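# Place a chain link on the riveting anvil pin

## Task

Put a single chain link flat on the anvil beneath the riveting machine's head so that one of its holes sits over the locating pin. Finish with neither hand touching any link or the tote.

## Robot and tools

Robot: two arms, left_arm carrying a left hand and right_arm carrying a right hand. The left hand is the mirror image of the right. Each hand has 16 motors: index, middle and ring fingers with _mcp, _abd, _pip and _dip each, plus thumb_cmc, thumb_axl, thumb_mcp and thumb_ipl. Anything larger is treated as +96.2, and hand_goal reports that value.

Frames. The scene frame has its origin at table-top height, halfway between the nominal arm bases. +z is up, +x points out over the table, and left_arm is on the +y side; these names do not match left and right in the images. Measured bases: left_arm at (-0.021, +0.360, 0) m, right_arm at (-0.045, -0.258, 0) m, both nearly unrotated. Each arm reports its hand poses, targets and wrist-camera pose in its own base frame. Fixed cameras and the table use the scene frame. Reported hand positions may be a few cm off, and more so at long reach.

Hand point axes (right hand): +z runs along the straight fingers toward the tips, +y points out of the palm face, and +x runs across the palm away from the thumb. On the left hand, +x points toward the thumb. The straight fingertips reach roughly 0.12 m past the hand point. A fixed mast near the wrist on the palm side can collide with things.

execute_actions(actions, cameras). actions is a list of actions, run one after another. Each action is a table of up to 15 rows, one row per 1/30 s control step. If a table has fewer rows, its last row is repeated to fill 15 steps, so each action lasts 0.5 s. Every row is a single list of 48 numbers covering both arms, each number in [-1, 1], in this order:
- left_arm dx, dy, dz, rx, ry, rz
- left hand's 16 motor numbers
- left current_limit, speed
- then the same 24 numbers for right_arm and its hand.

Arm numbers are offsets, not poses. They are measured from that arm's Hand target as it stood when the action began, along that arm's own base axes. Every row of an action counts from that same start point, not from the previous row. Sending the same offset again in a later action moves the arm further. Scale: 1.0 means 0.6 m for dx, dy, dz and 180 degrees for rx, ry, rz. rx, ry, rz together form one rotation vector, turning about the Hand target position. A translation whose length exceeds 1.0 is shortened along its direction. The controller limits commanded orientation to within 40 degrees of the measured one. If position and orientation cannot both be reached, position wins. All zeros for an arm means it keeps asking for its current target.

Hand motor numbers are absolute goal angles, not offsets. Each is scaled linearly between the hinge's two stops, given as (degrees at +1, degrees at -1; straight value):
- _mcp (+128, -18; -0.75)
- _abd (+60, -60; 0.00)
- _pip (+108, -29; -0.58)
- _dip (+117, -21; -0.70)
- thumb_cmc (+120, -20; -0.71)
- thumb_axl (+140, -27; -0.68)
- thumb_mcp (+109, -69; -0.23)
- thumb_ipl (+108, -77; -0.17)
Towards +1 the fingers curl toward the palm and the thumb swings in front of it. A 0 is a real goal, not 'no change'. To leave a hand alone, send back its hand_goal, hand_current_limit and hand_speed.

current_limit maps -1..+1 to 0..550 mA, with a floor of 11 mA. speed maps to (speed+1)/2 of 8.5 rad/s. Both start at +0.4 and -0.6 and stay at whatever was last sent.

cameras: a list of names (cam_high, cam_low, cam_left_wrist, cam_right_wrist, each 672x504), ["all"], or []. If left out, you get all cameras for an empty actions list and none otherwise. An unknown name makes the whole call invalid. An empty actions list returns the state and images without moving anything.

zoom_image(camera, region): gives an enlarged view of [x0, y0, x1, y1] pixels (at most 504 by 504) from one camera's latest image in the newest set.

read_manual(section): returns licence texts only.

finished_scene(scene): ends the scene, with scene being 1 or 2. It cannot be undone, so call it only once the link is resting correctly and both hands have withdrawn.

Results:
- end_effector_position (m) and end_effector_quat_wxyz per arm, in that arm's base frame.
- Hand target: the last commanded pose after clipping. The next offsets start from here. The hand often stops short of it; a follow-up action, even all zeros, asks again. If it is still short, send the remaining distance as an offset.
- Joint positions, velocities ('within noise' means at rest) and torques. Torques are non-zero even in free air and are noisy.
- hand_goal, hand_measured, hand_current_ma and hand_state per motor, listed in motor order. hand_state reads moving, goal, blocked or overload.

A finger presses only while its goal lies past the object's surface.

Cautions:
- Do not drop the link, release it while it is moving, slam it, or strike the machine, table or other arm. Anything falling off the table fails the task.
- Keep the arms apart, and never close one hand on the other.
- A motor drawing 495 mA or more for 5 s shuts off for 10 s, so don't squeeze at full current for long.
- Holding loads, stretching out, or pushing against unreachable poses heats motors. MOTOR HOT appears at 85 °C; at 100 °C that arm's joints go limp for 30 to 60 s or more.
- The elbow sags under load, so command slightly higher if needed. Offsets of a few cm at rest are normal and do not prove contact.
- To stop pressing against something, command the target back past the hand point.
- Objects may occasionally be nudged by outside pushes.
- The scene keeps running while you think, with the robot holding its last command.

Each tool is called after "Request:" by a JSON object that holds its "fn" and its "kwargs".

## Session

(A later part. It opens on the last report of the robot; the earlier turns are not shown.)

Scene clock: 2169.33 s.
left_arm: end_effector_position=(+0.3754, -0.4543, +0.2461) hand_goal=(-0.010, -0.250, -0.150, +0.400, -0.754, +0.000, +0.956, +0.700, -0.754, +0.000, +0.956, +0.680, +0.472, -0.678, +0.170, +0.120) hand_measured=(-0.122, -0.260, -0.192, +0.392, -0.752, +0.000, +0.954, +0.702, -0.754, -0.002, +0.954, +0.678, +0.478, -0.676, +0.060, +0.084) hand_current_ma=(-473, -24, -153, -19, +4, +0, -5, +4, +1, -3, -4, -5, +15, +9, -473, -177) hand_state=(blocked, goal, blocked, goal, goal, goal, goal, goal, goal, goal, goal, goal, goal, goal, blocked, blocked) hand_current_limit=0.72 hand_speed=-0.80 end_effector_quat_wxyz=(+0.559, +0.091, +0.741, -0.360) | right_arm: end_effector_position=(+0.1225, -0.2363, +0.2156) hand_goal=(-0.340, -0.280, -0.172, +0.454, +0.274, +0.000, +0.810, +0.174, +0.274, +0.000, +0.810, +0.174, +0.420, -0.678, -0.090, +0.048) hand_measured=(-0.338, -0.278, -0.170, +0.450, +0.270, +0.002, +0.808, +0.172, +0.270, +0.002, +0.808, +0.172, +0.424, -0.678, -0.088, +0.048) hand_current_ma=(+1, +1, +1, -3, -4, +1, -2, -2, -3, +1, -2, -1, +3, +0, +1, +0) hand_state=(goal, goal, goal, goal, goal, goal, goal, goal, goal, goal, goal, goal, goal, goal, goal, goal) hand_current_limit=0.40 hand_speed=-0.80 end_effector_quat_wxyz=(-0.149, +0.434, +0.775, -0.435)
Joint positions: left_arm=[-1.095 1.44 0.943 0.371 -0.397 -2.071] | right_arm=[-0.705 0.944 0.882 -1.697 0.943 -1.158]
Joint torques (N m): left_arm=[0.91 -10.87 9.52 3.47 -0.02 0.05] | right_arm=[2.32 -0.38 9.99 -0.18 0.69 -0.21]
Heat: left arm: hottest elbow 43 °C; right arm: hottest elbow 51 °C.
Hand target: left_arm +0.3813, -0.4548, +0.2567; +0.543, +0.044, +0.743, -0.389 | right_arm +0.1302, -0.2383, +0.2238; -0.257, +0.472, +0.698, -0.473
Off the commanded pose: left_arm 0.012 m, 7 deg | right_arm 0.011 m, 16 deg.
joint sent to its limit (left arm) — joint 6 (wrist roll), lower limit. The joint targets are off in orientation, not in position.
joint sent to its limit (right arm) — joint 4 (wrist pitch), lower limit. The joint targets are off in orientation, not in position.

Request:
{"fn": "execute_actions", "kwargs": {"actions": [[[0.045,0.022,0.014,0,0,0,-0.01,-0.25,-0.15,0.40,-0.753,0,0.956,0.70,-0.753,0,0.956,0.68,0.473,-0.678,0.17,0.12,0.72,-0.8,0,0,0,0,0,0,-0.34,-0.28,-0.172,0.454,0.274,0,0.81,0.174,0.274,0,0.81,0.174,0.42,-0.678,-0.09,0.049,0.4,-0.8]]], "cameras": ["cam_left_wrist"]}}

Request:
{"fn": "zoom_image", "kwargs": {"camera": "cam_left_wrist", "region": [90, 30, 290, 230]}}

Scene clock: 2174.23 s.
left_arm: end_effector_position=(+0.4021, -0.4396, +0.2451) hand_goal=(-0.010, -0.250, -0.150, +0.400, -0.754, +0.000, +0.956, +0.700, -0.754, +0.000, +0.956, +0.680, +0.472, -0.678, +0.170, +0.120) hand_measured=(-0.122, -0.260, -0.194, +0.392, -0.752, +0.000, +0.954, +0.702, -0.754, -0.002, +0.958, +0.682, +0.478, -0.676, +0.060, +0.084) hand_current_ma=(-473, -25, -157, -21, +6, +0, -5, +4, +1, -3, +3, +5, +14, +8, -473, -177) hand_state=(blocked, goal, blocked, goal, goal, goal, goal, goal, goal, goal, goal, goal, goal, goal, blocked, blocked) hand_current_limit=0.72 hand_speed=-0.80 end_effector_quat_wxyz=(+0.555, +0.088, +0.743, -0.364) | right_arm: end_effector_position=(+0.1225, -0.2363, +0.2156) hand_goal=(-0.340, -0.280, -0.172, +0.454, +0.274, +0.000, +0.810, +0.174, +0.274, +0.000, +0.810, +0.174, +0.420, -0.678, -0.090, +0.048) hand_measured=(-0.338, -0.278, -0.170, +0.450, +0.270, +0.002, +0.808, +0.172, +0.270, +0.002, +0.808, +0.172, +0.424, -0.678, -0.088, +0.048) hand_current_ma=(+1, +1, +1, -3, -4, +1, -2, -2, -3, +1, -2, -1, +3, +0, +1, +0) hand_state=(goal, goal, goal, goal, goal, goal, goal, goal, goal, goal, goal, goal, goal, goal, goal, goal) hand_current_limit=0.40 hand_speed=-0.80 end_effector_quat_wxyz=(-0.149, +0.434, +0.775, -0.435)
Joint positions: left_arm=[-1.025 1.44 0.943 0.371 -0.325 -2.074] | right_arm=[-0.705 0.944 0.882 -1.697 0.943 -1.158]
Joint torques (N m): left_arm=[0.91 -11.11 11.6 2.17 -0.16 0.07] | right_arm=[2.14 -0.5 10 -0.21 0.69 -0.21]
Heat: left arm: hottest elbow 43 °C; right arm: hottest elbow 51 °C.
Hand target: left_arm +0.4082, -0.4417, +0.2651; +0.543, +0.045, +0.743, -0.389 | right_arm +0.1302, -0.2383, +0.2238; -0.257, +0.472, +0.698, -0.473
Off the commanded pose: left_arm 0.021 m, 6 deg | right_arm 0.011 m, 16 deg.
joint sent to its limit (left arm) — joint 6 (wrist roll), lower limit. The joint targets are off in orientation, not in position.
joint sent to its limit (right arm) — joint 4 (wrist pitch), lower limit. The joint targets are off in orientation, not in position.
camera_calibration:
cam_left_wrist: T_world_to_cam=[[-0.0676488, -0.268277, 0.960964, -0.354884], [-0.992852, -0.076822, -0.0913404, 0.349085], [0.0983277, -0.960274, -0.261162, -0.270761], [0, 0, 0, 1]] pos_world=[0.349206, -0.328395, 0.302203]
Images, in order (width x height): cam_left_wrist 672x504.

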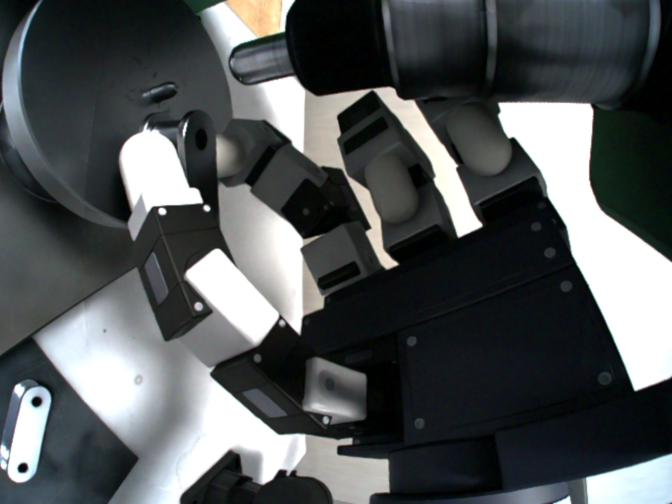

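Scaled by 2.520 from the camera's 672x504 image, which has a finer 960x720 frame.

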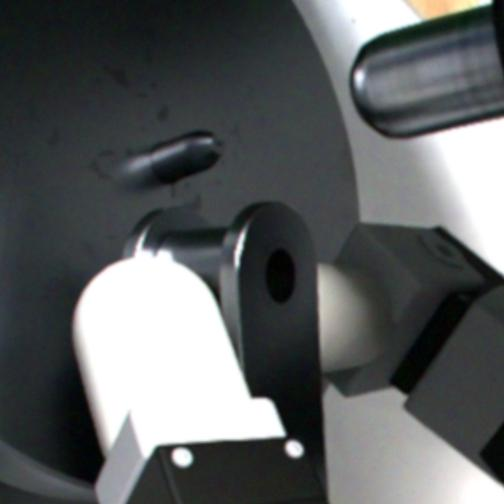

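Request:
{"fn": "execute_actions", "kwargs": {"actions": [[[-0.005,0.0,-0.030,0,0,0,-0.01,-0.25,-0.15,0.40,-0.753,0,0.956,0.70,-0.753,0,0.956,0.68,0.473,-0.678,0.17,0.12,0.72,-0.8,0,0,0,0,0,0,-0.34,-0.28,-0.172,0.454,0.274,0,0.81,0.174,0.274,0,0.81,0.174,0.42,-0.678,-0.09,0.049,0.4,-0.8]],[[0.0,0.0,-0.008,0,0,0,-0.01,-0.25,-0.15,0.40,-0.753,0,0.956,0.70,-0.753,0,0.956,0.68,0.473,-0.678,0.17,0.12,0.72,-0.8,0,0,0,0,0,0,-0.34,-0.28,-0.172,0.454,0.274,0,0.81,0.174,0.274,0,0.81,0.174,0.42,-0.678,-0.09,0.049,0.4,-0.8]]], "cameras": ["cam_left_wrist"]}}

Request:
{"fn": "zoom_image", "kwargs": {"camera": "cam_left_wrist", "region": [90, 30, 290, 230]}}

Scene clock: 2213.90 s.
left_arm: end_effector_position=(+0.4032, -0.4406, +0.2394) hand_goal=(-0.010, -0.250, -0.150, +0.400, -0.754, +0.000, +0.956, +0.700, -0.754, +0.000, +0.956, +0.680, +0.472, -0.678, +0.170, +0.120) hand_measured=(-0.122, -0.260, -0.194, +0.392, -0.752, +0.000, +0.954, +0.702, -0.754, -0.002, +0.958, +0.682, +0.478, -0.676, +0.060, +0.084) hand_current_ma=(-473, -25, -157, -21, +6, +0, -5, +4, +1, -3, +3, +5, +14, +8, -473, -177) hand_state=(blocked, goal, blocked, goal, goal, goal, goal, goal, goal, goal, goal, goal, goal, goal, blocked, blocked) hand_current_limit=0.72 hand_speed=-0.80 end_effector_quat_wxyz=(+0.558, +0.086, +0.741, -0.365) | right_arm: end_effector_position=(+0.1225, -0.2363, +0.2156) hand_goal=(-0.340, -0.280, -0.172, +0.454, +0.274, +0.000, +0.810, +0.174, +0.274, +0.000, +0.810, +0.174, +0.420, -0.678, -0.090, +0.048) hand_measured=(-0.338, -0.278, -0.170, +0.450, +0.270, +0.002, +0.808, +0.172, +0.270, +0.002, +0.808, +0.172, +0.424, -0.678, -0.088, +0.048) hand_current_ma=(+1, +1, +1, -3, -4, +1, -2, -2, -3, +1, -2, -1, +3, +0, +1, +0) hand_state=(goal, goal, goal, goal, goal, goal, goal, goal, goal, goal, goal, goal, goal, goal, goal, goal) hand_current_limit=0.40 hand_speed=-0.80 end_effector_quat_wxyz=(-0.149, +0.434, +0.775, -0.435)
Joint positions: left_arm=[-1.025 1.453 0.936 0.398 -0.328 -2.074] | right_arm=[-0.705 0.944 0.882 -1.697 0.943 -1.158]
Joint torques (N m): left_arm=[0.26 -10.05 8.76 3.59 -0.29 0.08] | right_arm=[2.2 -0.5 10 -0.21 0.68 -0.22]
Heat: left arm: hottest elbow 42 °C; right arm: hottest elbow 51 °C.
Hand target: left_arm +0.4052, -0.4417, +0.2422; +0.543, +0.045, +0.743, -0.389 | right_arm +0.1302, -0.2383, +0.2238; -0.257, +0.472, +0.698, -0.473
Off the commanded pose: left_arm 0.004 m, 6 deg | right_arm 0.011 m, 16 deg.
joint sent to its limit (left arm) — joint 6 (wrist roll), lower limit. The joint targets are off in orientation, not in position.
joint sent to its limit (right arm) — joint 4 (wrist pitch), lower limit. The joint targets are off in orientation, not in position.
camera_calibration:
cam_left_wrist: T_world_to_cam=[[-0.0707331, -0.262888, 0.96223, -0.346342], [-0.992236, -0.0803805, -0.0948993, 0.348693], [0.102292, -0.961472, -0.255161, -0.27683], [0, 0, 0, 1]] pos_world=[0.349805, -0.329185, 0.295715]
Images, in order (width x height): cam_left_wrist 672x504.

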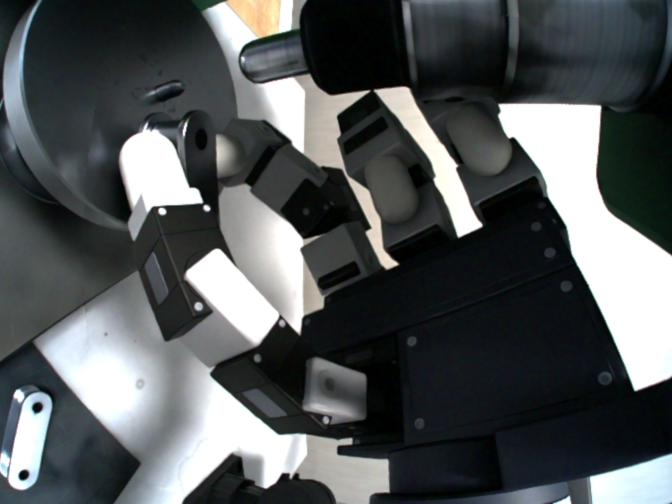

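Scaled by 2.520 from the camera's 672x504 image, which has a finer 960x720 frame.

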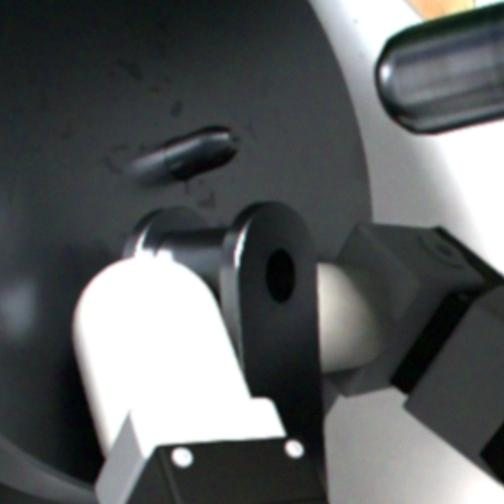

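Request:
{"fn": "execute_actions", "kwargs": {"actions": [[[0.0,0.0,-0.008,0,0,0,-0.01,-0.25,-0.15,0.40,-0.753,0,0.956,0.70,-0.753,0,0.956,0.68,0.473,-0.678,0.17,0.12,0.72,-0.8,0,0,0,0,0,0,-0.34,-0.28,-0.172,0.454,0.274,0,0.81,0.174,0.274,0,0.81,0.174,0.42,-0.678,-0.09,0.049,0.4,-0.8]]], "cameras": ["cam_left_wrist"]}}

Request:
{"fn": "zoom_image", "kwargs": {"camera": "cam_left_wrist", "region": [90, 30, 290, 230]}}

Scene clock: 2218.43 s.
left_arm: end_effector_position=(+0.4035, -0.4411, +0.2390) hand_goal=(-0.010, -0.250, -0.150, +0.400, -0.754, +0.000, +0.956, +0.700, -0.754, +0.000, +0.956, +0.680, +0.472, -0.678, +0.170, +0.120) hand_measured=(-0.122, -0.260, -0.194, +0.392, -0.752, +0.000, +0.954, +0.702, -0.754, -0.002, +0.958, +0.682, +0.478, -0.676, +0.060, +0.084) hand_current_ma=(-473, -24, -157, -21, +6, +0, -5, +4, +1, -3, +3, +5, +14, +8, -473, -177) hand_state=(blocked, goal, blocked, goal, goal, goal, goal, goal, goal, goal, goal, goal, goal, goal, blocked, blocked) hand_current_limit=0.72 hand_speed=-0.80 end_effector_quat_wxyz=(+0.560, +0.084, +0.738, -0.368) | right_arm: end_effector_position=(+0.1225, -0.2363, +0.2156) hand_goal=(-0.340, -0.280, -0.172, +0.454, +0.274, +0.000, +0.810, +0.174, +0.274, +0.000, +0.810, +0.174, +0.420, -0.678, -0.090, +0.048) hand_measured=(-0.338, -0.278, -0.170, +0.450, +0.270, +0.002, +0.808, +0.172, +0.270, +0.002, +0.808, +0.172, +0.424, -0.678, -0.088, +0.048) hand_current_ma=(+1, +1, +1, -3, -4, +1, -2, -2, -3, +1, -2, -1, +3, +0, +1, +0) hand_state=(goal, goal, goal, goal, goal, goal, goal, goal, goal, goal, goal, goal, goal, goal, goal, goal) hand_current_limit=0.40 hand_speed=-0.80 end_effector_quat_wxyz=(-0.149, +0.434, +0.775, -0.435)
Joint positions: left_arm=[-1.025 1.456 0.931 0.415 -0.328 -2.074] | right_arm=[-0.705 0.944 0.882 -1.697 0.943 -1.158]
Joint torques (N m): left_arm=[0.21 -9.76 8.62 3.59 -0.3 0.08] | right_arm=[2.14 -0.44 10.02 -0.21 0.69 -0.21]
Heat: left arm: hottest elbow 43 °C; right arm: hottest elbow 51 °C.
Hand target: left_arm +0.4052, -0.4417, +0.2376; +0.543, +0.044, +0.743, -0.389 | right_arm +0.1302, -0.2383, +0.2238; -0.257, +0.472, +0.698, -0.473
Off the commanded pose: left_arm 0.002 m, 6 deg | right_arm 0.011 m, 16 deg.
joint sent to its limit (left arm) — joint 6 (wrist roll), lower limit. The joint targets are off in orientation, not in position.
joint sent to its limit (right arm) — joint 4 (wrist pitch), lower limit. The joint targets are off in orientation, not in position.
camera_calibration:
cam_left_wrist: T_world_to_cam=[[-0.0754937, -0.254976, 0.963996, -0.340995], [-0.991754, -0.0812004, -0.099145, 0.34933], [0.103556, -0.963532, -0.246744, -0.280943], [0, 0, 0, 1]] pos_world=[0.3498, -0.329277, 0.294031]
Images, in order (width x height): cam_left_wrist 672x504.

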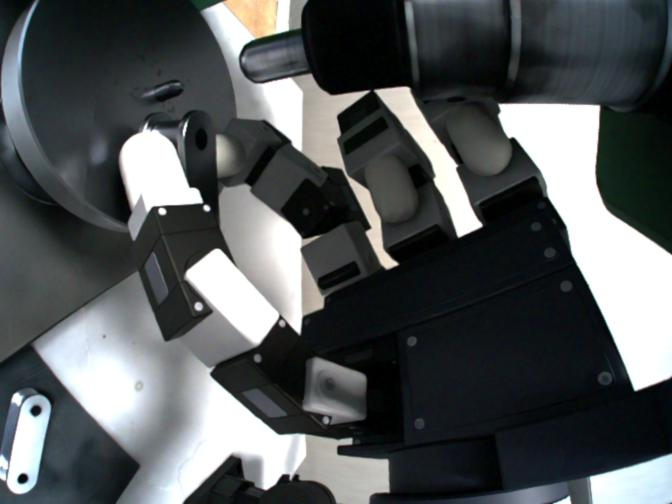

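Scaled by 2.520 from the camera's 672x504 image, which has a finer 960x720 frame.

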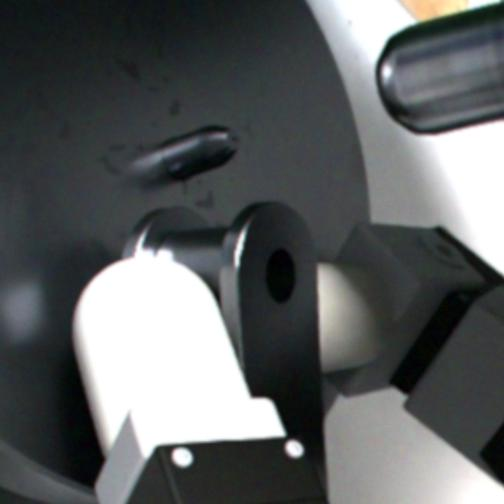

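Request:
{"fn": "execute_actions", "kwargs": {"actions": [[[0.0,0.0,-0.015,0,0,0,-0.01,-0.25,-0.15,0.40,-0.753,0,0.956,0.70,-0.753,0,0.956,0.68,0.473,-0.678,0.17,0.12,0.72,-0.8,0,0,0,0,0,0,-0.34,-0.28,-0.172,0.454,0.274,0,0.81,0.174,0.274,0,0.81,0.174,0.42,-0.678,-0.09,0.049,0.4,-0.8]]], "cameras": ["cam_left_wrist"]}}

Request:
{"fn": "zoom_image", "kwargs": {"camera": "cam_left_wrist", "region": [90, 30, 290, 230]}}

Scene clock: 2243.23 s.
left_arm: end_effector_position=(+0.4042, -0.4414, +0.2374) hand_goal=(-0.010, -0.250, -0.150, +0.400, -0.754, +0.000, +0.956, +0.700, -0.754, +0.000, +0.956, +0.680, +0.472, -0.678, +0.170, +0.120) hand_measured=(-0.122, -0.256, -0.194, +0.394, -0.752, +0.000, +0.954, +0.702, -0.754, -0.002, +0.958, +0.682, +0.478, -0.674, +0.060, +0.084) hand_current_ma=(-473, -12, -157, -19, +6, +0, -5, +4, +1, -3, +3, +5, +18, +10, -473, -177) hand_state=(blocked, goal, blocked, goal, goal, goal, goal, goal, goal, goal, goal, goal, goal, goal, blocked, blocked) hand_current_limit=0.72 hand_speed=-0.80 end_effector_quat_wxyz=(+0.564, +0.081, +0.733, -0.372) | right_arm: end_effector_position=(+0.1225, -0.2363, +0.2156) hand_goal=(-0.340, -0.280, -0.172, +0.454, +0.274, +0.000, +0.810, +0.174, +0.274, +0.000, +0.810, +0.174, +0.420, -0.678, -0.090, +0.048) hand_measured=(-0.338, -0.278, -0.170, +0.450, +0.270, +0.002, +0.808, +0.172, +0.270, +0.002, +0.808, +0.172, +0.424, -0.678, -0.088, +0.048) hand_current_ma=(+1, +1, +1, -3, -4, +1, -2, -2, -3, +1, -2, -1, +3, +0, +1, +0) hand_state=(goal, goal, goal, goal, goal, goal, goal, goal, goal, goal, goal, goal, goal, goal, goal, goal) hand_current_limit=0.40 hand_speed=-0.80 end_effector_quat_wxyz=(-0.149, +0.434, +0.775, -0.435)
Joint positions: left_arm=[-1.025 1.462 0.923 0.447 -0.331 -2.074] | right_arm=[-0.705 0.944 0.882 -1.697 0.943 -1.158]
Joint torques (N m): left_arm=[0.38 -9.17 8.28 3.32 -0.27 0.08] | right_arm=[2.08 -0.38 9.98 -0.21 0.69 -0.21]
Heat: left arm: hottest elbow 42 °C; right arm: hottest elbow 51 °C.
Hand target: left_arm +0.4052, -0.4417, +0.2285; +0.543, +0.045, +0.743, -0.389 | right_arm +0.1302, -0.2383, +0.2238; -0.257, +0.472, +0.698, -0.473
Off the commanded pose: left_arm 0.009 m, 5 deg | right_arm 0.011 m, 16 deg.
joint sent to its limit (left arm) — joint 6 (wrist roll), lower limit. The joint targets are off in orientation, not in position.
joint sent to its limit (right arm) — joint 4 (wrist pitch), lower limit. The joint targets are off in orientation, not in position.
camera_calibration:
cam_left_wrist: T_world_to_cam=[[-0.0834716, -0.241373, 0.966836, -0.330941], [-0.990566, -0.0857141, -0.106919, 0.349244], [0.108679, -0.96664, -0.231941, -0.288642], [0, 0, 0, 1]] pos_world=[0.349694, -0.328958, 0.290359]
Images, in order (width x height): cam_left_wrist 672x504.

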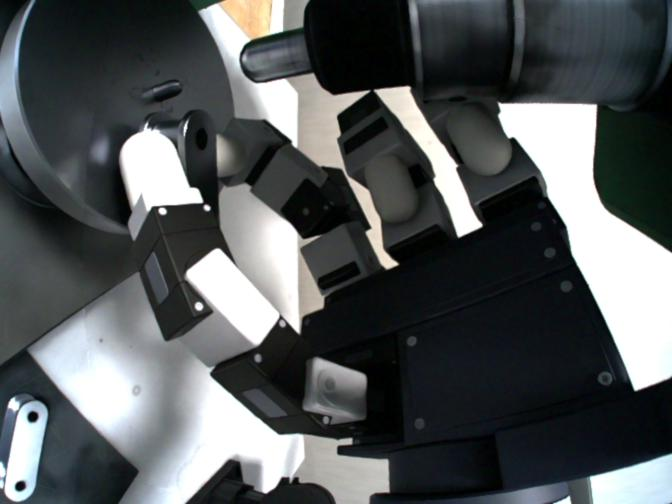

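Scaled by 2.520 from the camera's 672x504 image, which has a finer 960x720 frame.

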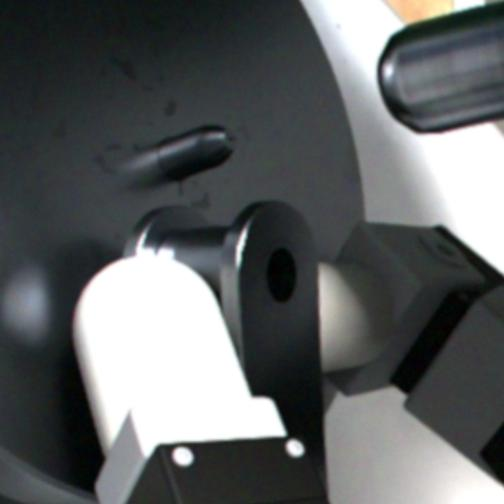

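Request:
{"fn": "zoom_image", "kwargs": {"camera": "cam_left_wrist", "region": [0, 0, 260, 260]}}

Scaled by 1.938 from the camera's 672x504 image, which has a finer 960x720 frame.

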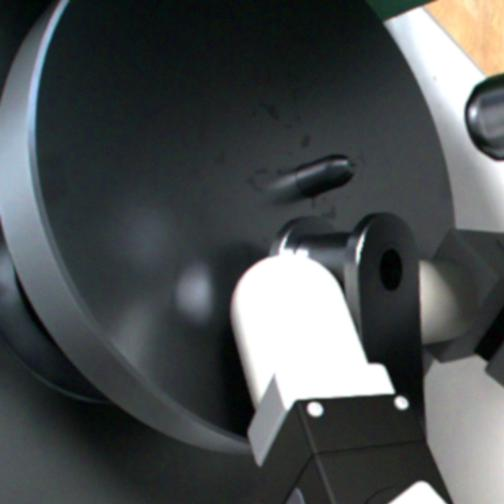

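Request:
{"fn": "execute_actions", "kwargs": {"actions": [[[0.0,-0.010,0.065,0,0,0,-0.01,-0.25,-0.15,0.40,-0.753,0,0.956,0.70,-0.753,0,0.956,0.68,0.473,-0.678,0.17,0.12,0.72,-0.8,0,0,0,0,0,0,-0.34,-0.28,-0.172,0.454,0.274,0,0.81,0.174,0.274,0,0.81,0.174,0.42,-0.678,-0.09,0.049,0.4,-0.8]]], "cameras": ["cam_left_wrist"]}}

Request:
{"fn": "zoom_image", "kwargs": {"camera": "cam_left_wrist", "region": [90, 30, 290, 230]}}

Scene clock: 2357.20 s.
left_arm: end_effector_position=(+0.4015, -0.4361, +0.2377) hand_goal=(-0.010, -0.250, -0.150, +0.400, -0.754, +0.000, +0.956, +0.700, -0.754, +0.000, +0.956, +0.680, +0.472, -0.678, +0.170, +0.120) hand_measured=(-0.122, -0.252, -0.194, +0.394, -0.752, +0.000, +0.954, +0.702, -0.754, -0.002, +0.958, +0.682, +0.478, -0.674, +0.060, +0.084) hand_current_ma=(-473, -5, -157, -19, +6, +0, -5, +4, +2, -3, +3, +5, +18, +10, -473, -177) hand_state=(blocked, goal, blocked, goal, goal, goal, goal, goal, goal, goal, goal, goal, goal, goal, blocked, blocked) hand_current_limit=0.72 hand_speed=-0.80 end_effector_quat_wxyz=(+0.557, +0.085, +0.744, -0.360) | right_arm: end_effector_position=(+0.1225, -0.2363, +0.2156) hand_goal=(-0.340, -0.280, -0.172, +0.454, +0.274, +0.000, +0.810, +0.174, +0.274, +0.000, +0.810, +0.174, +0.420, -0.678, -0.090, +0.048) hand_measured=(-0.338, -0.278, -0.170, +0.450, +0.270, +0.002, +0.808, +0.172, +0.270, +0.002, +0.808, +0.172, +0.424, -0.678, -0.088, +0.048) hand_current_ma=(+1, +1, +1, -3, -4, +1, -2, -2, -3, +1, -2, -1, +3, +0, +1, +0) hand_state=(goal, goal, goal, goal, goal, goal, goal, goal, goal, goal, goal, goal, goal, goal, goal, goal) hand_current_limit=0.40 hand_speed=-0.80 end_effector_quat_wxyz=(-0.149, +0.434, +0.775, -0.435)
Joint positions: left_arm=[-1.025 1.444 0.928 0.387 -0.334 -2.074] | right_arm=[-0.705 0.944 0.882 -1.697 0.943 -1.158]
Joint torques (N m): left_arm=[-0.21 -11.28 13.67 1.28 -0.27 0.08] | right_arm=[2.14 -0.38 9.98 -0.21 0.69 -0.21]
Heat: left arm: hottest elbow 40 °C; right arm: hottest elbow 51 °C.
Hand target: left_arm +0.4052, -0.4477, +0.2675; +0.543, +0.045, +0.743, -0.389 | right_arm +0.1302, -0.2383, +0.2238; -0.257, +0.472, +0.698, -0.473
Off the commanded pose: left_arm 0.032 m, 6 deg | right_arm 0.011 m, 16 deg.
joint sent to its limit (left arm) — joint 6 (wrist roll), lower limit. The joint targets are off in orientation, not in position.
joint sent to its limit (right arm) — joint 4 (wrist pitch), lower limit. The joint targets are off in orientation, not in position.
camera_calibration:
cam_left_wrist: T_world_to_cam=[[-0.0644866, -0.272167, 0.960087, -0.349607], [-0.992176, -0.0855753, -0.090901, 0.343969], [0.1069, -0.958437, -0.264519, -0.27114], [0, 0, 0, 1]] pos_world=[0.347717, -0.325587, 0.295199]
Images, in order (width x height): cam_left_wrist 672x504.

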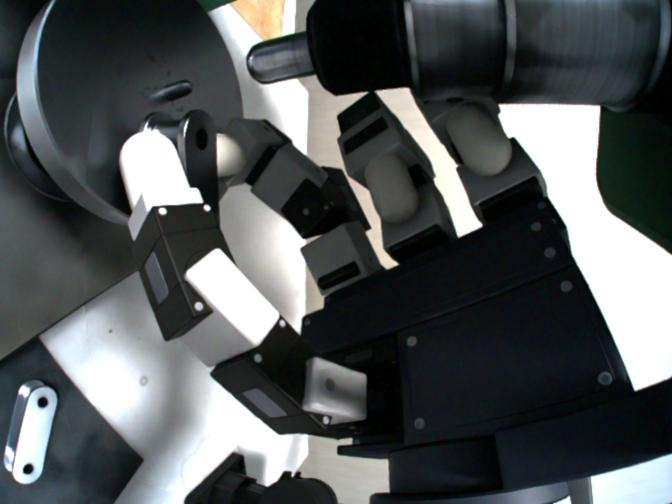

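Scaled by 2.520 from the camera's 672x504 image, which has a finer 960x720 frame.

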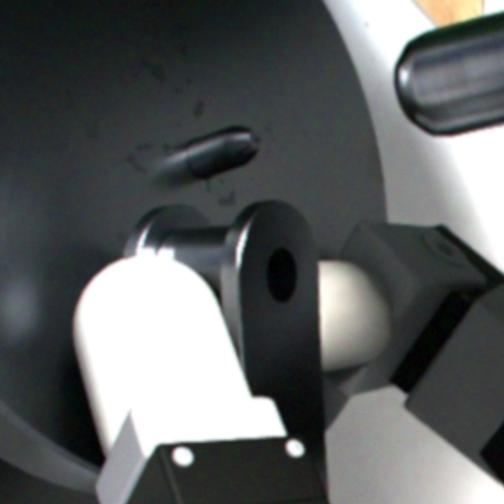

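Request:
{"fn": "execute_actions", "kwargs": {"actions": [[[0.0,-0.008,0.025,0,0,0,-0.01,-0.25,-0.15,0.40,-0.753,0,0.956,0.70,-0.753,0,0.956,0.68,0.473,-0.678,0.17,0.12,0.72,-0.8,0,0,0,0,0,0,-0.34,-0.28,-0.172,0.454,0.274,0,0.81,0.174,0.274,0,0.81,0.174,0.42,-0.678,-0.09,0.049,0.4,-0.8]]]}}

Scene clock: 2361.30 s.
left_arm: end_effector_position=(+0.4019, -0.4364, +0.2418) hand_goal=(-0.010, -0.250, -0.150, +0.400, -0.754, +0.000, +0.956, +0.700, -0.754, +0.000, +0.956, +0.680, +0.472, -0.678, +0.170, +0.120) hand_measured=(-0.122, -0.254, -0.194, +0.394, -0.752, +0.000, +0.954, +0.702, -0.754, -0.002, +0.958, +0.682, +0.478, -0.674, +0.060, +0.084) hand_current_ma=(-473, -9, -157, -19, +6, +0, -5, +4, +2, -3, +3, +5, +18, +10, -473, -177) hand_state=(blocked, goal, blocked, goal, goal, goal, goal, goal, goal, goal, goal, goal, goal, goal, blocked, blocked) hand_current_limit=0.72 hand_speed=-0.80 end_effector_quat_wxyz=(+0.552, +0.088, +0.751, -0.353) | right_arm: end_effector_position=(+0.1225, -0.2363, +0.2156) hand_goal=(-0.340, -0.280, -0.172, +0.454, +0.274, +0.000, +0.810, +0.174, +0.274, +0.000, +0.810, +0.174, +0.420, -0.678, -0.090, +0.048) hand_measured=(-0.338, -0.278, -0.170, +0.450, +0.270, +0.002, +0.808, +0.172, +0.270, +0.002, +0.808, +0.172, +0.424, -0.678, -0.088, +0.048) hand_current_ma=(+1, +1, +1, -3, -4, +1, -2, -2, -3, +1, -2, -1, +3, +0, +1, +0) hand_state=(goal, goal, goal, goal, goal, goal, goal, goal, goal, goal, goal, goal, goal, goal, goal, goal) hand_current_limit=0.40 hand_speed=-0.80 end_effector_quat_wxyz=(-0.149, +0.434, +0.775, -0.435)
Joint positions: left_arm=[-1.025 1.439 0.948 0.34 -0.336 -2.074] | right_arm=[-0.705 0.944 0.882 -1.697 0.943 -1.158]
Joint torques (N m): left_arm=[-0.56 -11.52 14.8 1.58 -0.32 0.08] | right_arm=[2.2 -0.44 9.99 -0.23 0.68 -0.21]
Heat: left arm: hottest elbow 40 °C; right arm: hottest elbow 51 °C.
Hand target: left_arm +0.4052, -0.4525, +0.2824; +0.543, +0.045, +0.743, -0.389 | right_arm +0.1302, -0.2383, +0.2238; -0.257, +0.472, +0.698, -0.473
Off the commanded pose: left_arm 0.044 m, 7 deg | right_arm 0.011 m, 16 deg.
joint sent to its limit (left arm) — joint 6 (wrist roll), lower limit. The joint targets are off in orientation, not in position.
joint sent to its limit (right arm) — joint 4 (wrist pitch), lower limit. The joint targets are off in orientation, not in position.

Request:
{"fn": "execute_actions", "kwargs": {"actions": [[[0.045,0.0,0.008,0,0,0,-0.01,-0.25,-0.15,0.40,-0.753,0,0.956,0.70,-0.753,0,0.956,0.68,0.473,-0.678,0.17,0.12,0.72,-0.8,0,0,0,0,0,0,-0.34,-0.28,-0.172,0.454,0.274,0,0.81,0.174,0.274,0,0.81,0.174,0.42,-0.678,-0.09,0.049,0.4,-0.8]]], "cameras": ["cam_left_wrist"]}}

Request:
{"fn": "zoom_image", "kwargs": {"camera": "cam_left_wrist", "region": [90, 30, 290, 230]}}

Scene clock: 2365.60 s.
left_arm: end_effector_position=(+0.4163, -0.4430, +0.2568) hand_goal=(-0.010, -0.250, -0.150, +0.400, -0.754, +0.000, +0.956, +0.700, -0.754, +0.000, +0.956, +0.680, +0.472, -0.678, +0.170, +0.120) hand_measured=(-0.122, -0.264, -0.194, +0.392, -0.752, +0.000, +0.954, +0.702, -0.752, -0.002, +0.958, +0.682, +0.472, -0.678, +0.060, +0.084) hand_current_ma=(-473, -37, -158, -21, +6, +0, -5, +4, +3, -3, +3, +5, +0, +1, -473, -177) hand_state=(blocked, goal, blocked, goal, goal, goal, goal, goal, goal, goal, goal, goal, goal, goal, blocked, blocked) hand_current_limit=0.72 hand_speed=-0.80 end_effector_quat_wxyz=(+0.551, +0.088, +0.746, -0.364) | right_arm: end_effector_position=(+0.1225, -0.2363, +0.2156) hand_goal=(-0.340, -0.280, -0.172, +0.454, +0.274, +0.000, +0.810, +0.174, +0.274, +0.000, +0.810, +0.174, +0.420, -0.678, -0.090, +0.048) hand_measured=(-0.338, -0.278, -0.170, +0.450, +0.270, +0.002, +0.808, +0.172, +0.270, +0.002, +0.808, +0.172, +0.424, -0.678, -0.088, +0.048) hand_current_ma=(+1, +1, +1, -3, -4, +1, -2, -2, -3, +1, -2, -1, +3, +0, +1, +0) hand_state=(goal, goal, goal, goal, goal, goal, goal, goal, goal, goal, goal, goal, goal, goal, goal, goal) hand_current_limit=0.40 hand_speed=-0.80 end_effector_quat_wxyz=(-0.149, +0.434, +0.775, -0.435)
Joint positions: left_arm=[-1 1.448 0.994 0.318 -0.296 -2.077] | right_arm=[-0.705 0.944 0.882 -1.697 0.943 -1.158]
Joint torques (N m): left_arm=[1.14 -10.17 15.28 1.57 -0.06 0.12] | right_arm=[2.2 -0.38 10 -0.23 0.69 -0.21]
Heat: left arm: hottest elbow 41 °C; right arm: hottest elbow 51 °C.
Hand target: left_arm +0.4322, -0.4525, +0.2874; +0.543, +0.044, +0.743, -0.389 | right_arm +0.1302, -0.2383, +0.2238; -0.257, +0.472, +0.698, -0.473
Off the commanded pose: left_arm 0.036 m, 6 deg | right_arm 0.011 m, 16 deg.
joint sent to its limit (left arm) — joint 6 (wrist roll), lower limit. The joint targets are off in orientation, not in position.
joint sent to its limit (right arm) — joint 4 (wrist pitch), lower limit. The joint targets are off in orientation, not in position.
camera_calibration:
cam_left_wrist: T_world_to_cam=[[-0.0589326, -0.271553, 0.960617, -0.371112], [-0.994004, -0.0728185, -0.0815656, 0.363749], [0.0921001, -0.959665, -0.265634, -0.268337], [0, 0, 0, 1]] pos_world=[0.364411, -0.331803, 0.314887]
Images, in order (width x height): cam_left_wrist 672x504.

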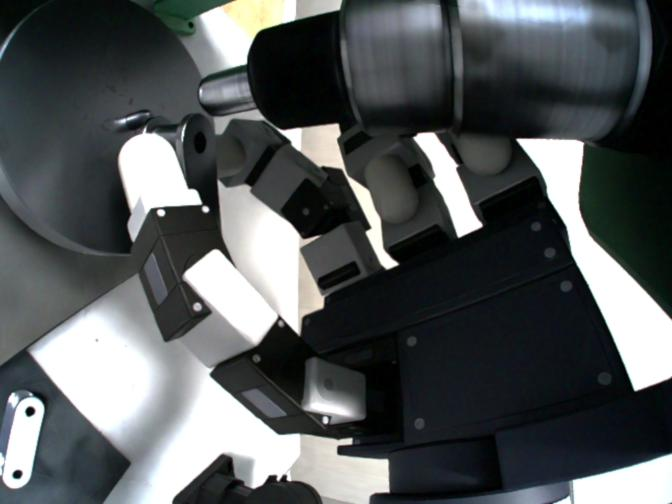

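Scaled by 2.520 from the camera's 672x504 image, which has a finer 960x720 frame.

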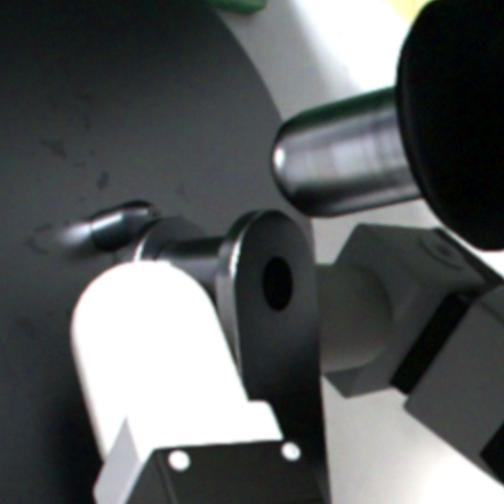

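Request:
{"fn": "execute_actions", "kwargs": {"actions": [[[-0.020,-0.005,-0.05,0,0,0,-0.01,-0.25,-0.15,0.40,-0.753,0,0.956,0.70,-0.753,0,0.956,0.68,0.473,-0.678,0.17,0.12,0.72,-0.8,0,0,0,0,0,0,-0.34,-0.28,-0.172,0.454,0.274,0,0.81,0.174,0.274,0,0.81,0.174,0.42,-0.678,-0.09,0.049,0.4,-0.8]]], "cameras": ["cam_left_wrist"]}}

Request:
{"fn": "zoom_image", "kwargs": {"camera": "cam_left_wrist", "region": [90, 30, 290, 230]}}

Scene clock: 2371.57 s.
left_arm: end_effector_position=(+0.4210, -0.4466, +0.2422) hand_goal=(-0.010, -0.250, -0.150, +0.400, -0.754, +0.000, +0.956, +0.700, -0.754, +0.000, +0.956, +0.680, +0.472, -0.678, +0.170, +0.120) hand_measured=(-0.122, -0.264, -0.194, +0.392, -0.752, +0.000, +0.954, +0.702, -0.752, -0.002, +0.958, +0.682, +0.472, -0.678, +0.060, +0.084) hand_current_ma=(-473, -35, -159, -22, +6, +0, -5, +4, +3, -3, +3, +5, +1, +1, -473, -177) hand_state=(blocked, goal, blocked, goal, goal, goal, goal, goal, goal, goal, goal, goal, goal, goal, blocked, blocked) hand_current_limit=0.72 hand_speed=-0.80 end_effector_quat_wxyz=(+0.553, +0.084, +0.748, -0.357) | right_arm: end_effector_position=(+0.1225, -0.2363, +0.2156) hand_goal=(-0.340, -0.280, -0.172, +0.454, +0.274, +0.000, +0.810, +0.174, +0.274, +0.000, +0.810, +0.174, +0.420, -0.678, -0.090, +0.048) hand_measured=(-0.338, -0.278, -0.170, +0.450, +0.270, +0.002, +0.808, +0.172, +0.270, +0.002, +0.808, +0.172, +0.424, -0.678, -0.088, +0.048) hand_current_ma=(+1, +1, +1, -3, -4, +1, -2, -2, -3, +1, -2, -1, +3, +0, +1, +0) hand_state=(goal, goal, goal, goal, goal, goal, goal, goal, goal, goal, goal, goal, goal, goal, goal, goal) hand_current_limit=0.40 hand_speed=-0.80 end_effector_quat_wxyz=(-0.149, +0.434, +0.775, -0.435)
Joint positions: left_arm=[-1 1.485 0.994 0.351 -0.313 -2.077] | right_arm=[-0.705 0.944 0.882 -1.697 0.943 -1.158]
Joint torques (N m): left_arm=[-0.91 -11.05 10.47 3.62 -0.31 0.11] | right_arm=[2.08 -0.5 10 -0.18 0.69 -0.22]
Heat: left arm: hottest elbow 41 °C; right arm: hottest elbow 51 °C.
Hand target: left_arm +0.4203, -0.4555, +0.2573; +0.543, +0.044, +0.743, -0.389 | right_arm +0.1302, -0.2383, +0.2238; -0.257, +0.472, +0.698, -0.473
Off the commanded pose: left_arm 0.018 m, 6 deg | right_arm 0.011 m, 16 deg.
joint sent to its limit (left arm) — joint 6 (wrist roll), lower limit. The joint targets are off in orientation, not in position.
joint sent to its limit (right arm) — joint 4 (wrist pitch), lower limit. The joint targets are off in orientation, not in position.
camera_calibration:
cam_left_wrist: T_world_to_cam=[[-0.0537459, -0.277816, 0.95913, -0.36244], [-0.992789, -0.0881997, -0.0811794, 0.359528], [0.107148, -0.956577, -0.271072, -0.279756], [0, 0, 0, 1]] pos_world=[0.367431, -0.336589, 0.300979]
Images, in order (width x height): cam_left_wrist 672x504.

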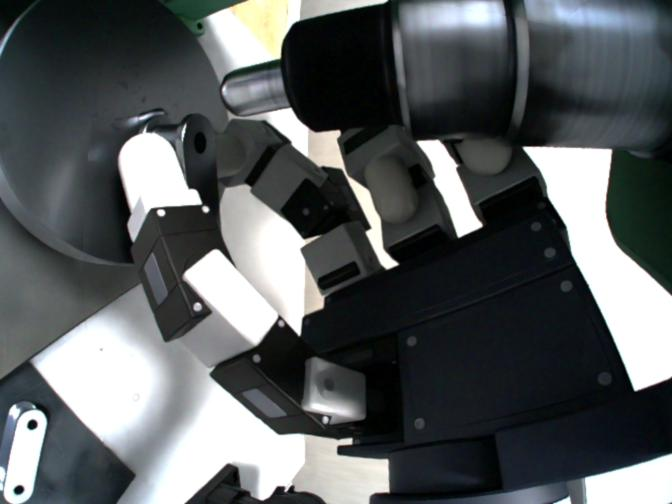

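Scaled by 2.520 from the camera's 672x504 image, which has a finer 960x720 frame.

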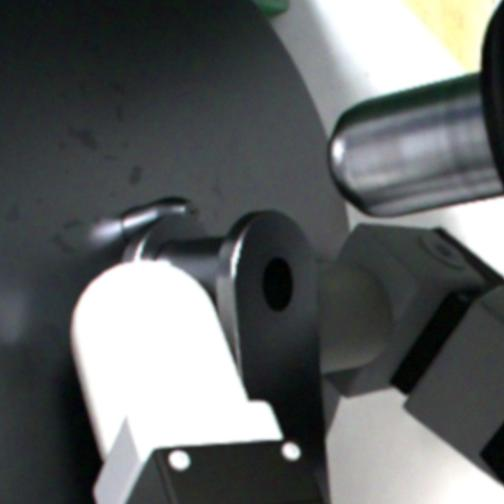

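Request:
{"fn": "execute_actions", "kwargs": {"actions": [[[0.022,-0.004,0.006,0,0,0,-0.01,-0.25,-0.15,0.40,-0.753,0,0.956,0.70,-0.753,0,0.956,0.68,0.473,-0.678,0.17,0.12,0.72,-0.8,0,0,0,0,0,0,-0.34,-0.28,-0.172,0.454,0.274,0,0.81,0.174,0.274,0,0.81,0.174,0.42,-0.678,-0.09,0.049,0.4,-0.8]]], "cameras": ["cam_left_wrist"]}}

Request:
{"fn": "zoom_image", "kwargs": {"camera": "cam_left_wrist", "region": [90, 30, 290, 230]}}

Scene clock: 2381.93 s.
left_arm: end_effector_position=(+0.4204, -0.4491, +0.2396) hand_goal=(-0.010, -0.250, -0.150, +0.400, -0.754, +0.000, +0.956, +0.700, -0.754, +0.000, +0.956, +0.680, +0.472, -0.678, +0.170, +0.120) hand_measured=(-0.122, -0.258, -0.194, +0.392, -0.752, +0.000, +0.954, +0.702, -0.752, -0.002, +0.958, +0.682, +0.474, -0.678, +0.060, +0.084) hand_current_ma=(-473, -20, -159, -21, +6, +0, -5, +4, +3, -3, +3, +5, +3, +1, -473, -177) hand_state=(blocked, goal, blocked, goal, goal, goal, goal, goal, goal, goal, goal, goal, goal, goal, blocked, blocked) hand_current_limit=0.72 hand_speed=-0.80 end_effector_quat_wxyz=(+0.549, +0.088, +0.749, -0.360) | right_arm: end_effector_position=(+0.1225, -0.2363, +0.2156) hand_goal=(-0.340, -0.280, -0.172, +0.454, +0.274, +0.000, +0.810, +0.174, +0.274, +0.000, +0.810, +0.174, +0.420, -0.678, -0.090, +0.048) hand_measured=(-0.338, -0.278, -0.170, +0.450, +0.270, +0.002, +0.808, +0.172, +0.270, +0.002, +0.808, +0.172, +0.424, -0.678, -0.088, +0.048) hand_current_ma=(+1, +1, +1, -3, -4, +1, -2, -2, -3, +1, -2, -1, +3, +0, +1, +0) hand_state=(goal, goal, goal, goal, goal, goal, goal, goal, goal, goal, goal, goal, goal, goal, goal, goal) hand_current_limit=0.40 hand_speed=-0.80 end_effector_quat_wxyz=(-0.149, +0.434, +0.775, -0.435)
Joint positions: left_arm=[-1 1.49 0.994 0.351 -0.301 -2.077] | right_arm=[-0.705 0.944 0.882 -1.697 0.943 -1.158]
Joint torques (N m): left_arm=[1.14 -10.17 13 3.1 0.03 0.13] | right_arm=[2.14 -0.44 10 -0.23 0.69 -0.22]
Heat: left arm: hottest elbow 41 °C; right arm: hottest elbow 51 °C.
Hand target: left_arm +0.4335, -0.4579, +0.2608; +0.543, +0.044, +0.743, -0.389 | right_arm +0.1302, -0.2383, +0.2238; -0.257, +0.472, +0.698, -0.473
Off the commanded pose: left_arm 0.027 m, 6 deg | right_arm 0.011 m, 16 deg.
joint sent to its limit (left arm) — joint 6 (wrist roll), lower limit. The joint targets are off in orientation, not in position.
joint sent to its limit (right arm) — joint 4 (wrist pitch), lower limit. The joint targets are off in orientation, not in position.
camera_calibration:
cam_left_wrist: T_world_to_cam=[[-0.0535598, -0.279624, 0.958614, -0.361357], [-0.994082, -0.0759317, -0.0776904, 0.363741], [0.0945133, -0.957102, -0.273902, -0.277067], [0, 0, 0, 1]] pos_world=[0.36842, -0.338606, 0.298772]
Images, in order (width x height): cam_left_wrist 672x504.

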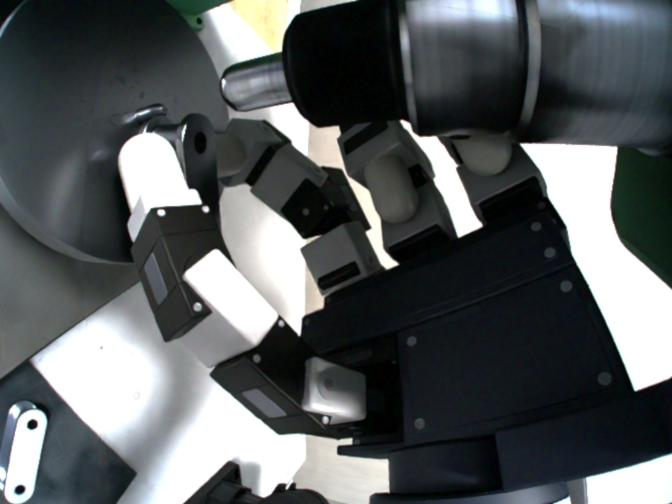

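Scaled by 2.520 from the camera's 672x504 image, which has a finer 960x720 frame.

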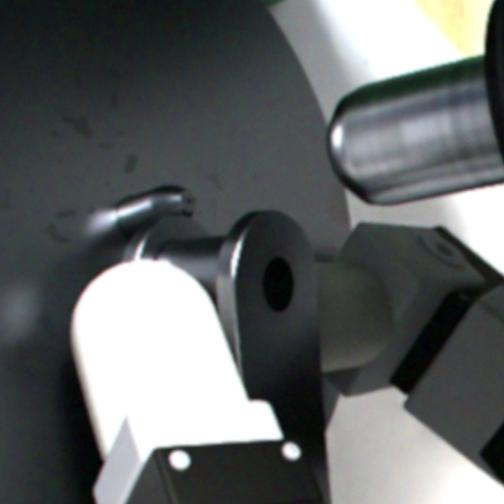

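Request:
{"fn": "execute_actions", "kwargs": {"actions": [[[-0.015,0.0,0.022,0,0,0,-0.01,-0.25,-0.15,0.40,-0.753,0,0.956,0.70,-0.753,0,0.956,0.68,0.473,-0.678,0.17,0.12,0.72,-0.8,0,0,0,0,0,0,-0.34,-0.28,-0.172,0.454,0.274,0,0.81,0.174,0.274,0,0.81,0.174,0.42,-0.678,-0.09,0.049,0.4,-0.8]]]}}

Scene clock: 2385.10 s.
left_arm: end_effector_position=(+0.4206, -0.4485, +0.2403) hand_goal=(-0.010, -0.250, -0.150, +0.400, -0.754, +0.000, +0.956, +0.700, -0.754, +0.000, +0.956, +0.680, +0.472, -0.678, +0.170, +0.120) hand_measured=(-0.122, -0.258, -0.194, +0.392, -0.752, +0.000, +0.954, +0.702, -0.752, -0.002, +0.958, +0.682, +0.474, -0.678, +0.060, +0.084) hand_current_ma=(-473, -20, -159, -21, +6, +0, -5, +4, +3, -3, +3, +5, +3, +1, -473, -177) hand_state=(blocked, goal, blocked, goal, goal, goal, goal, goal, goal, goal, goal, goal, goal, goal, blocked, blocked) hand_current_limit=0.72 hand_speed=-0.80 end_effector_quat_wxyz=(+0.550, +0.087, +0.749, -0.359) | right_arm: end_effector_position=(+0.1225, -0.2363, +0.2156) hand_goal=(-0.340, -0.280, -0.172, +0.454, +0.274, +0.000, +0.810, +0.174, +0.274, +0.000, +0.810, +0.174, +0.420, -0.678, -0.090, +0.048) hand_measured=(-0.338, -0.278, -0.170, +0.450, +0.270, +0.002, +0.808, +0.172, +0.270, +0.002, +0.808, +0.172, +0.424, -0.678, -0.088, +0.048) hand_current_ma=(+1, +1, +1, -3, -4, +1, -2, -2, -3, +1, -2, -1, +3, +0, +1, +0) hand_state=(goal, goal, goal, goal, goal, goal, goal, goal, goal, goal, goal, goal, goal, goal, goal, goal) hand_current_limit=0.40 hand_speed=-0.80 end_effector_quat_wxyz=(-0.149, +0.434, +0.775, -0.435)
Joint positions: left_arm=[-1 1.488 0.994 0.351 -0.304 -2.077] | right_arm=[-0.705 0.944 0.882 -1.697 0.943 -1.158]
Joint torques (N m): left_arm=[-0.38 -12.34 13.49 1.81 -0.44 0.1] | right_arm=[2.2 -0.44 9.99 -0.18 0.69 -0.21]
Heat: left arm: hottest elbow 41 °C; right arm: hottest elbow 51 °C.
Hand target: left_arm +0.4245, -0.4579, +0.2742; +0.543, +0.044, +0.743, -0.389 | right_arm +0.1302, -0.2383, +0.2238; -0.257, +0.472, +0.698, -0.473
Off the commanded pose: left_arm 0.035 m, 6 deg | right_arm 0.011 m, 16 deg.
joint sent to its limit (left arm) — joint 6 (wrist roll), lower limit. The joint targets are off in orientation, not in position.
joint sent to its limit (right arm) — joint 4 (wrist pitch), lower limit. The joint targets are off in orientation, not in position.

Request:
{"fn": "execute_actions", "kwargs": {"actions": [[[0.0,0.0,0.018,0,0,0,-0.01,-0.25,-0.15,0.40,-0.753,0,0.956,0.70,-0.753,0,0.956,0.68,0.473,-0.678,0.17,0.12,0.72,-0.8,0,0,0,0,0,0,-0.34,-0.28,-0.172,0.454,0.274,0,0.81,0.174,0.274,0,0.81,0.174,0.42,-0.678,-0.09,0.049,0.4,-0.8]]]}}

Scene clock: 2389.40 s.
left_arm: end_effector_position=(+0.4186, -0.4446, +0.2438) hand_goal=(-0.010, -0.250, -0.150, +0.400, -0.754, +0.000, +0.956, +0.700, -0.754, +0.000, +0.956, +0.680, +0.472, -0.678, +0.170, +0.120) hand_measured=(-0.122, -0.258, -0.194, +0.392, -0.752, +0.000, +0.954, +0.702, -0.752, -0.002, +0.958, +0.682, +0.474, -0.678, +0.060, +0.084) hand_current_ma=(-473, -17, -159, -21, +6, +0, -5, +4, +3, -3, +3, +5, +3, +1, -473, -177) hand_state=(blocked, goal, blocked, goal, goal, goal, goal, goal, goal, goal, goal, goal, goal, goal, blocked, blocked) hand_current_limit=0.72 hand_speed=-0.80 end_effector_quat_wxyz=(+0.549, +0.087, +0.752, -0.355) | right_arm: end_effector_position=(+0.1225, -0.2363, +0.2156) hand_goal=(-0.340, -0.280, -0.172, +0.454, +0.274, +0.000, +0.810, +0.174, +0.274, +0.000, +0.810, +0.174, +0.420, -0.678, -0.090, +0.048) hand_measured=(-0.338, -0.278, -0.170, +0.450, +0.270, +0.002, +0.808, +0.172, +0.270, +0.002, +0.808, +0.172, +0.424, -0.678, -0.088, +0.048) hand_current_ma=(+1, +1, +1, -3, -4, +1, -2, -2, -3, +1, -2, -1, +3, +0, +1, +0) hand_state=(goal, goal, goal, goal, goal, goal, goal, goal, goal, goal, goal, goal, goal, goal, goal, goal) hand_current_limit=0.40 hand_speed=-0.80 end_effector_quat_wxyz=(-0.149, +0.434, +0.775, -0.435)
Joint positions: left_arm=[-1 1.474 0.994 0.326 -0.307 -2.077] | right_arm=[-0.705 0.944 0.882 -1.697 0.943 -1.158]
Joint torques (N m): left_arm=[-0.21 -12.22 14.83 1.59 -0.32 0.1] | right_arm=[2.14 -0.5 10 -0.2 0.69 -0.2]
Heat: left arm: hottest elbow 41 °C; right arm: hottest elbow 51 °C.
Hand target: left_arm +0.4245, -0.4579, +0.2849; +0.543, +0.044, +0.743, -0.389 | right_arm +0.1302, -0.2383, +0.2238; -0.257, +0.472, +0.698, -0.473
Off the commanded pose: left_arm 0.044 m, 6 deg | right_arm 0.011 m, 16 deg.
joint sent to its limit (left arm) — joint 6 (wrist roll), lower limit. The joint targets are off in orientation, not in position.
joint sent to its limit (right arm) — joint 4 (wrist pitch), lower limit. The joint targets are off in orientation, not in position.

Request:
{"fn": "execute_actions", "kwargs": {"actions": [[[0.010,-0.004,0.007,0,0,0,-0.01,-0.25,-0.15,0.40,-0.753,0,0.956,0.70,-0.753,0,0.956,0.68,0.473,-0.678,0.17,0.12,0.72,-0.8,0,0,0,0,0,0,-0.34,-0.28,-0.172,0.454,0.274,0,0.81,0.174,0.274,0,0.81,0.174,0.42,-0.678,-0.09,0.049,0.4,-0.8]]], "cameras": ["cam_left_wrist"]}}

Request:
{"fn": "zoom_image", "kwargs": {"camera": "cam_left_wrist", "region": [90, 30, 290, 230]}}

Scene clock: 2393.90 s.
left_arm: end_effector_position=(+0.4207, -0.4478, +0.2515) hand_goal=(-0.010, -0.250, -0.150, +0.400, -0.754, +0.000, +0.956, +0.700, -0.754, +0.000, +0.956, +0.680, +0.472, -0.678, +0.170, +0.120) hand_measured=(-0.122, -0.258, -0.194, +0.392, -0.752, +0.000, +0.954, +0.702, -0.752, -0.002, +0.958, +0.682, +0.474, -0.678, +0.060, +0.084) hand_current_ma=(-473, -17, -159, -21, +6, +0, -5, +4, +3, -3, +3, +5, +3, +1, -473, -177) hand_state=(blocked, goal, blocked, goal, goal, goal, goal, goal, goal, goal, goal, goal, goal, goal, blocked, blocked) hand_current_limit=0.72 hand_speed=-0.80 end_effector_quat_wxyz=(+0.550, +0.086, +0.750, -0.357) | right_arm: end_effector_position=(+0.1225, -0.2363, +0.2156) hand_goal=(-0.340, -0.280, -0.172, +0.454, +0.274, +0.000, +0.810, +0.174, +0.274, +0.000, +0.810, +0.174, +0.420, -0.678, -0.090, +0.048) hand_measured=(-0.338, -0.278, -0.170, +0.450, +0.270, +0.002, +0.808, +0.172, +0.270, +0.002, +0.808, +0.172, +0.424, -0.678, -0.088, +0.048) hand_current_ma=(+1, +1, +1, -3, -4, +1, -2, -2, -3, +1, -2, -1, +3, +0, +1, +0) hand_state=(goal, goal, goal, goal, goal, goal, goal, goal, goal, goal, goal, goal, goal, goal, goal, goal) hand_current_limit=0.40 hand_speed=-0.80 end_effector_quat_wxyz=(-0.149, +0.434, +0.775, -0.435)
Joint positions: left_arm=[-1 1.474 1.013 0.314 -0.307 -2.077] | right_arm=[-0.705 0.944 0.882 -1.697 0.943 -1.158]
Joint torques (N m): left_arm=[0.73 -11.52 15.16 1.48 -0.08 0.11] | right_arm=[2.2 -0.5 9.99 -0.2 0.69 -0.21]
Heat: left arm: hottest elbow 42 °C; right arm: hottest elbow 51 °C.
Hand target: left_arm +0.4304, -0.4602, +0.2889; +0.542, +0.045, +0.743, -0.389 | right_arm +0.1302, -0.2383, +0.2238; -0.257, +0.472, +0.698, -0.473
Off the commanded pose: left_arm 0.041 m, 6 deg | right_arm 0.011 m, 16 deg.
joint sent to its limit (left arm) — joint 6 (wrist roll), lower limit. The joint targets are off in orientation, not in position.
joint sent to its limit (right arm) — joint 4 (wrist pitch), lower limit. The joint targets are off in orientation, not in position.
camera_calibration:
cam_left_wrist: T_world_to_cam=[[-0.0514641, -0.282131, 0.957994, -0.374366], [-0.993636, -0.0817756, -0.0774618, 0.362158], [0.100195, -0.955884, -0.276127, -0.273879], [0, 0, 0, 1]] pos_world=[0.368028, -0.337801, 0.311068]
Images, in order (width x height): cam_left_wrist 672x504.

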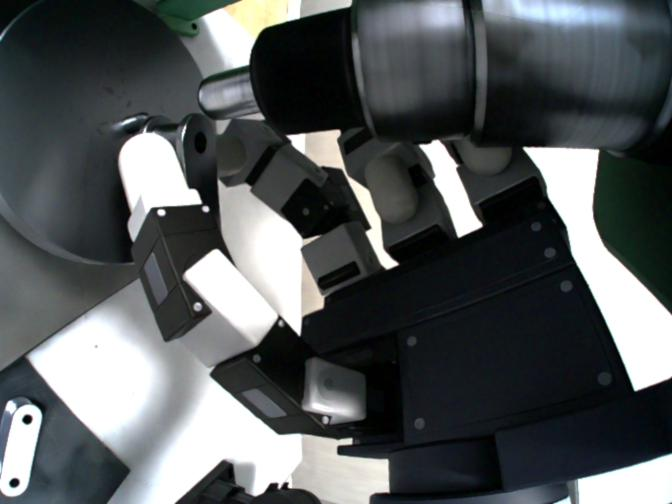

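Scaled by 2.520 from the camera's 672x504 image, which has a finer 960x720 frame.

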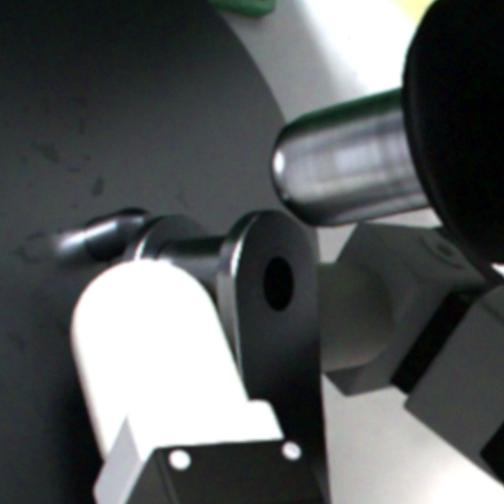

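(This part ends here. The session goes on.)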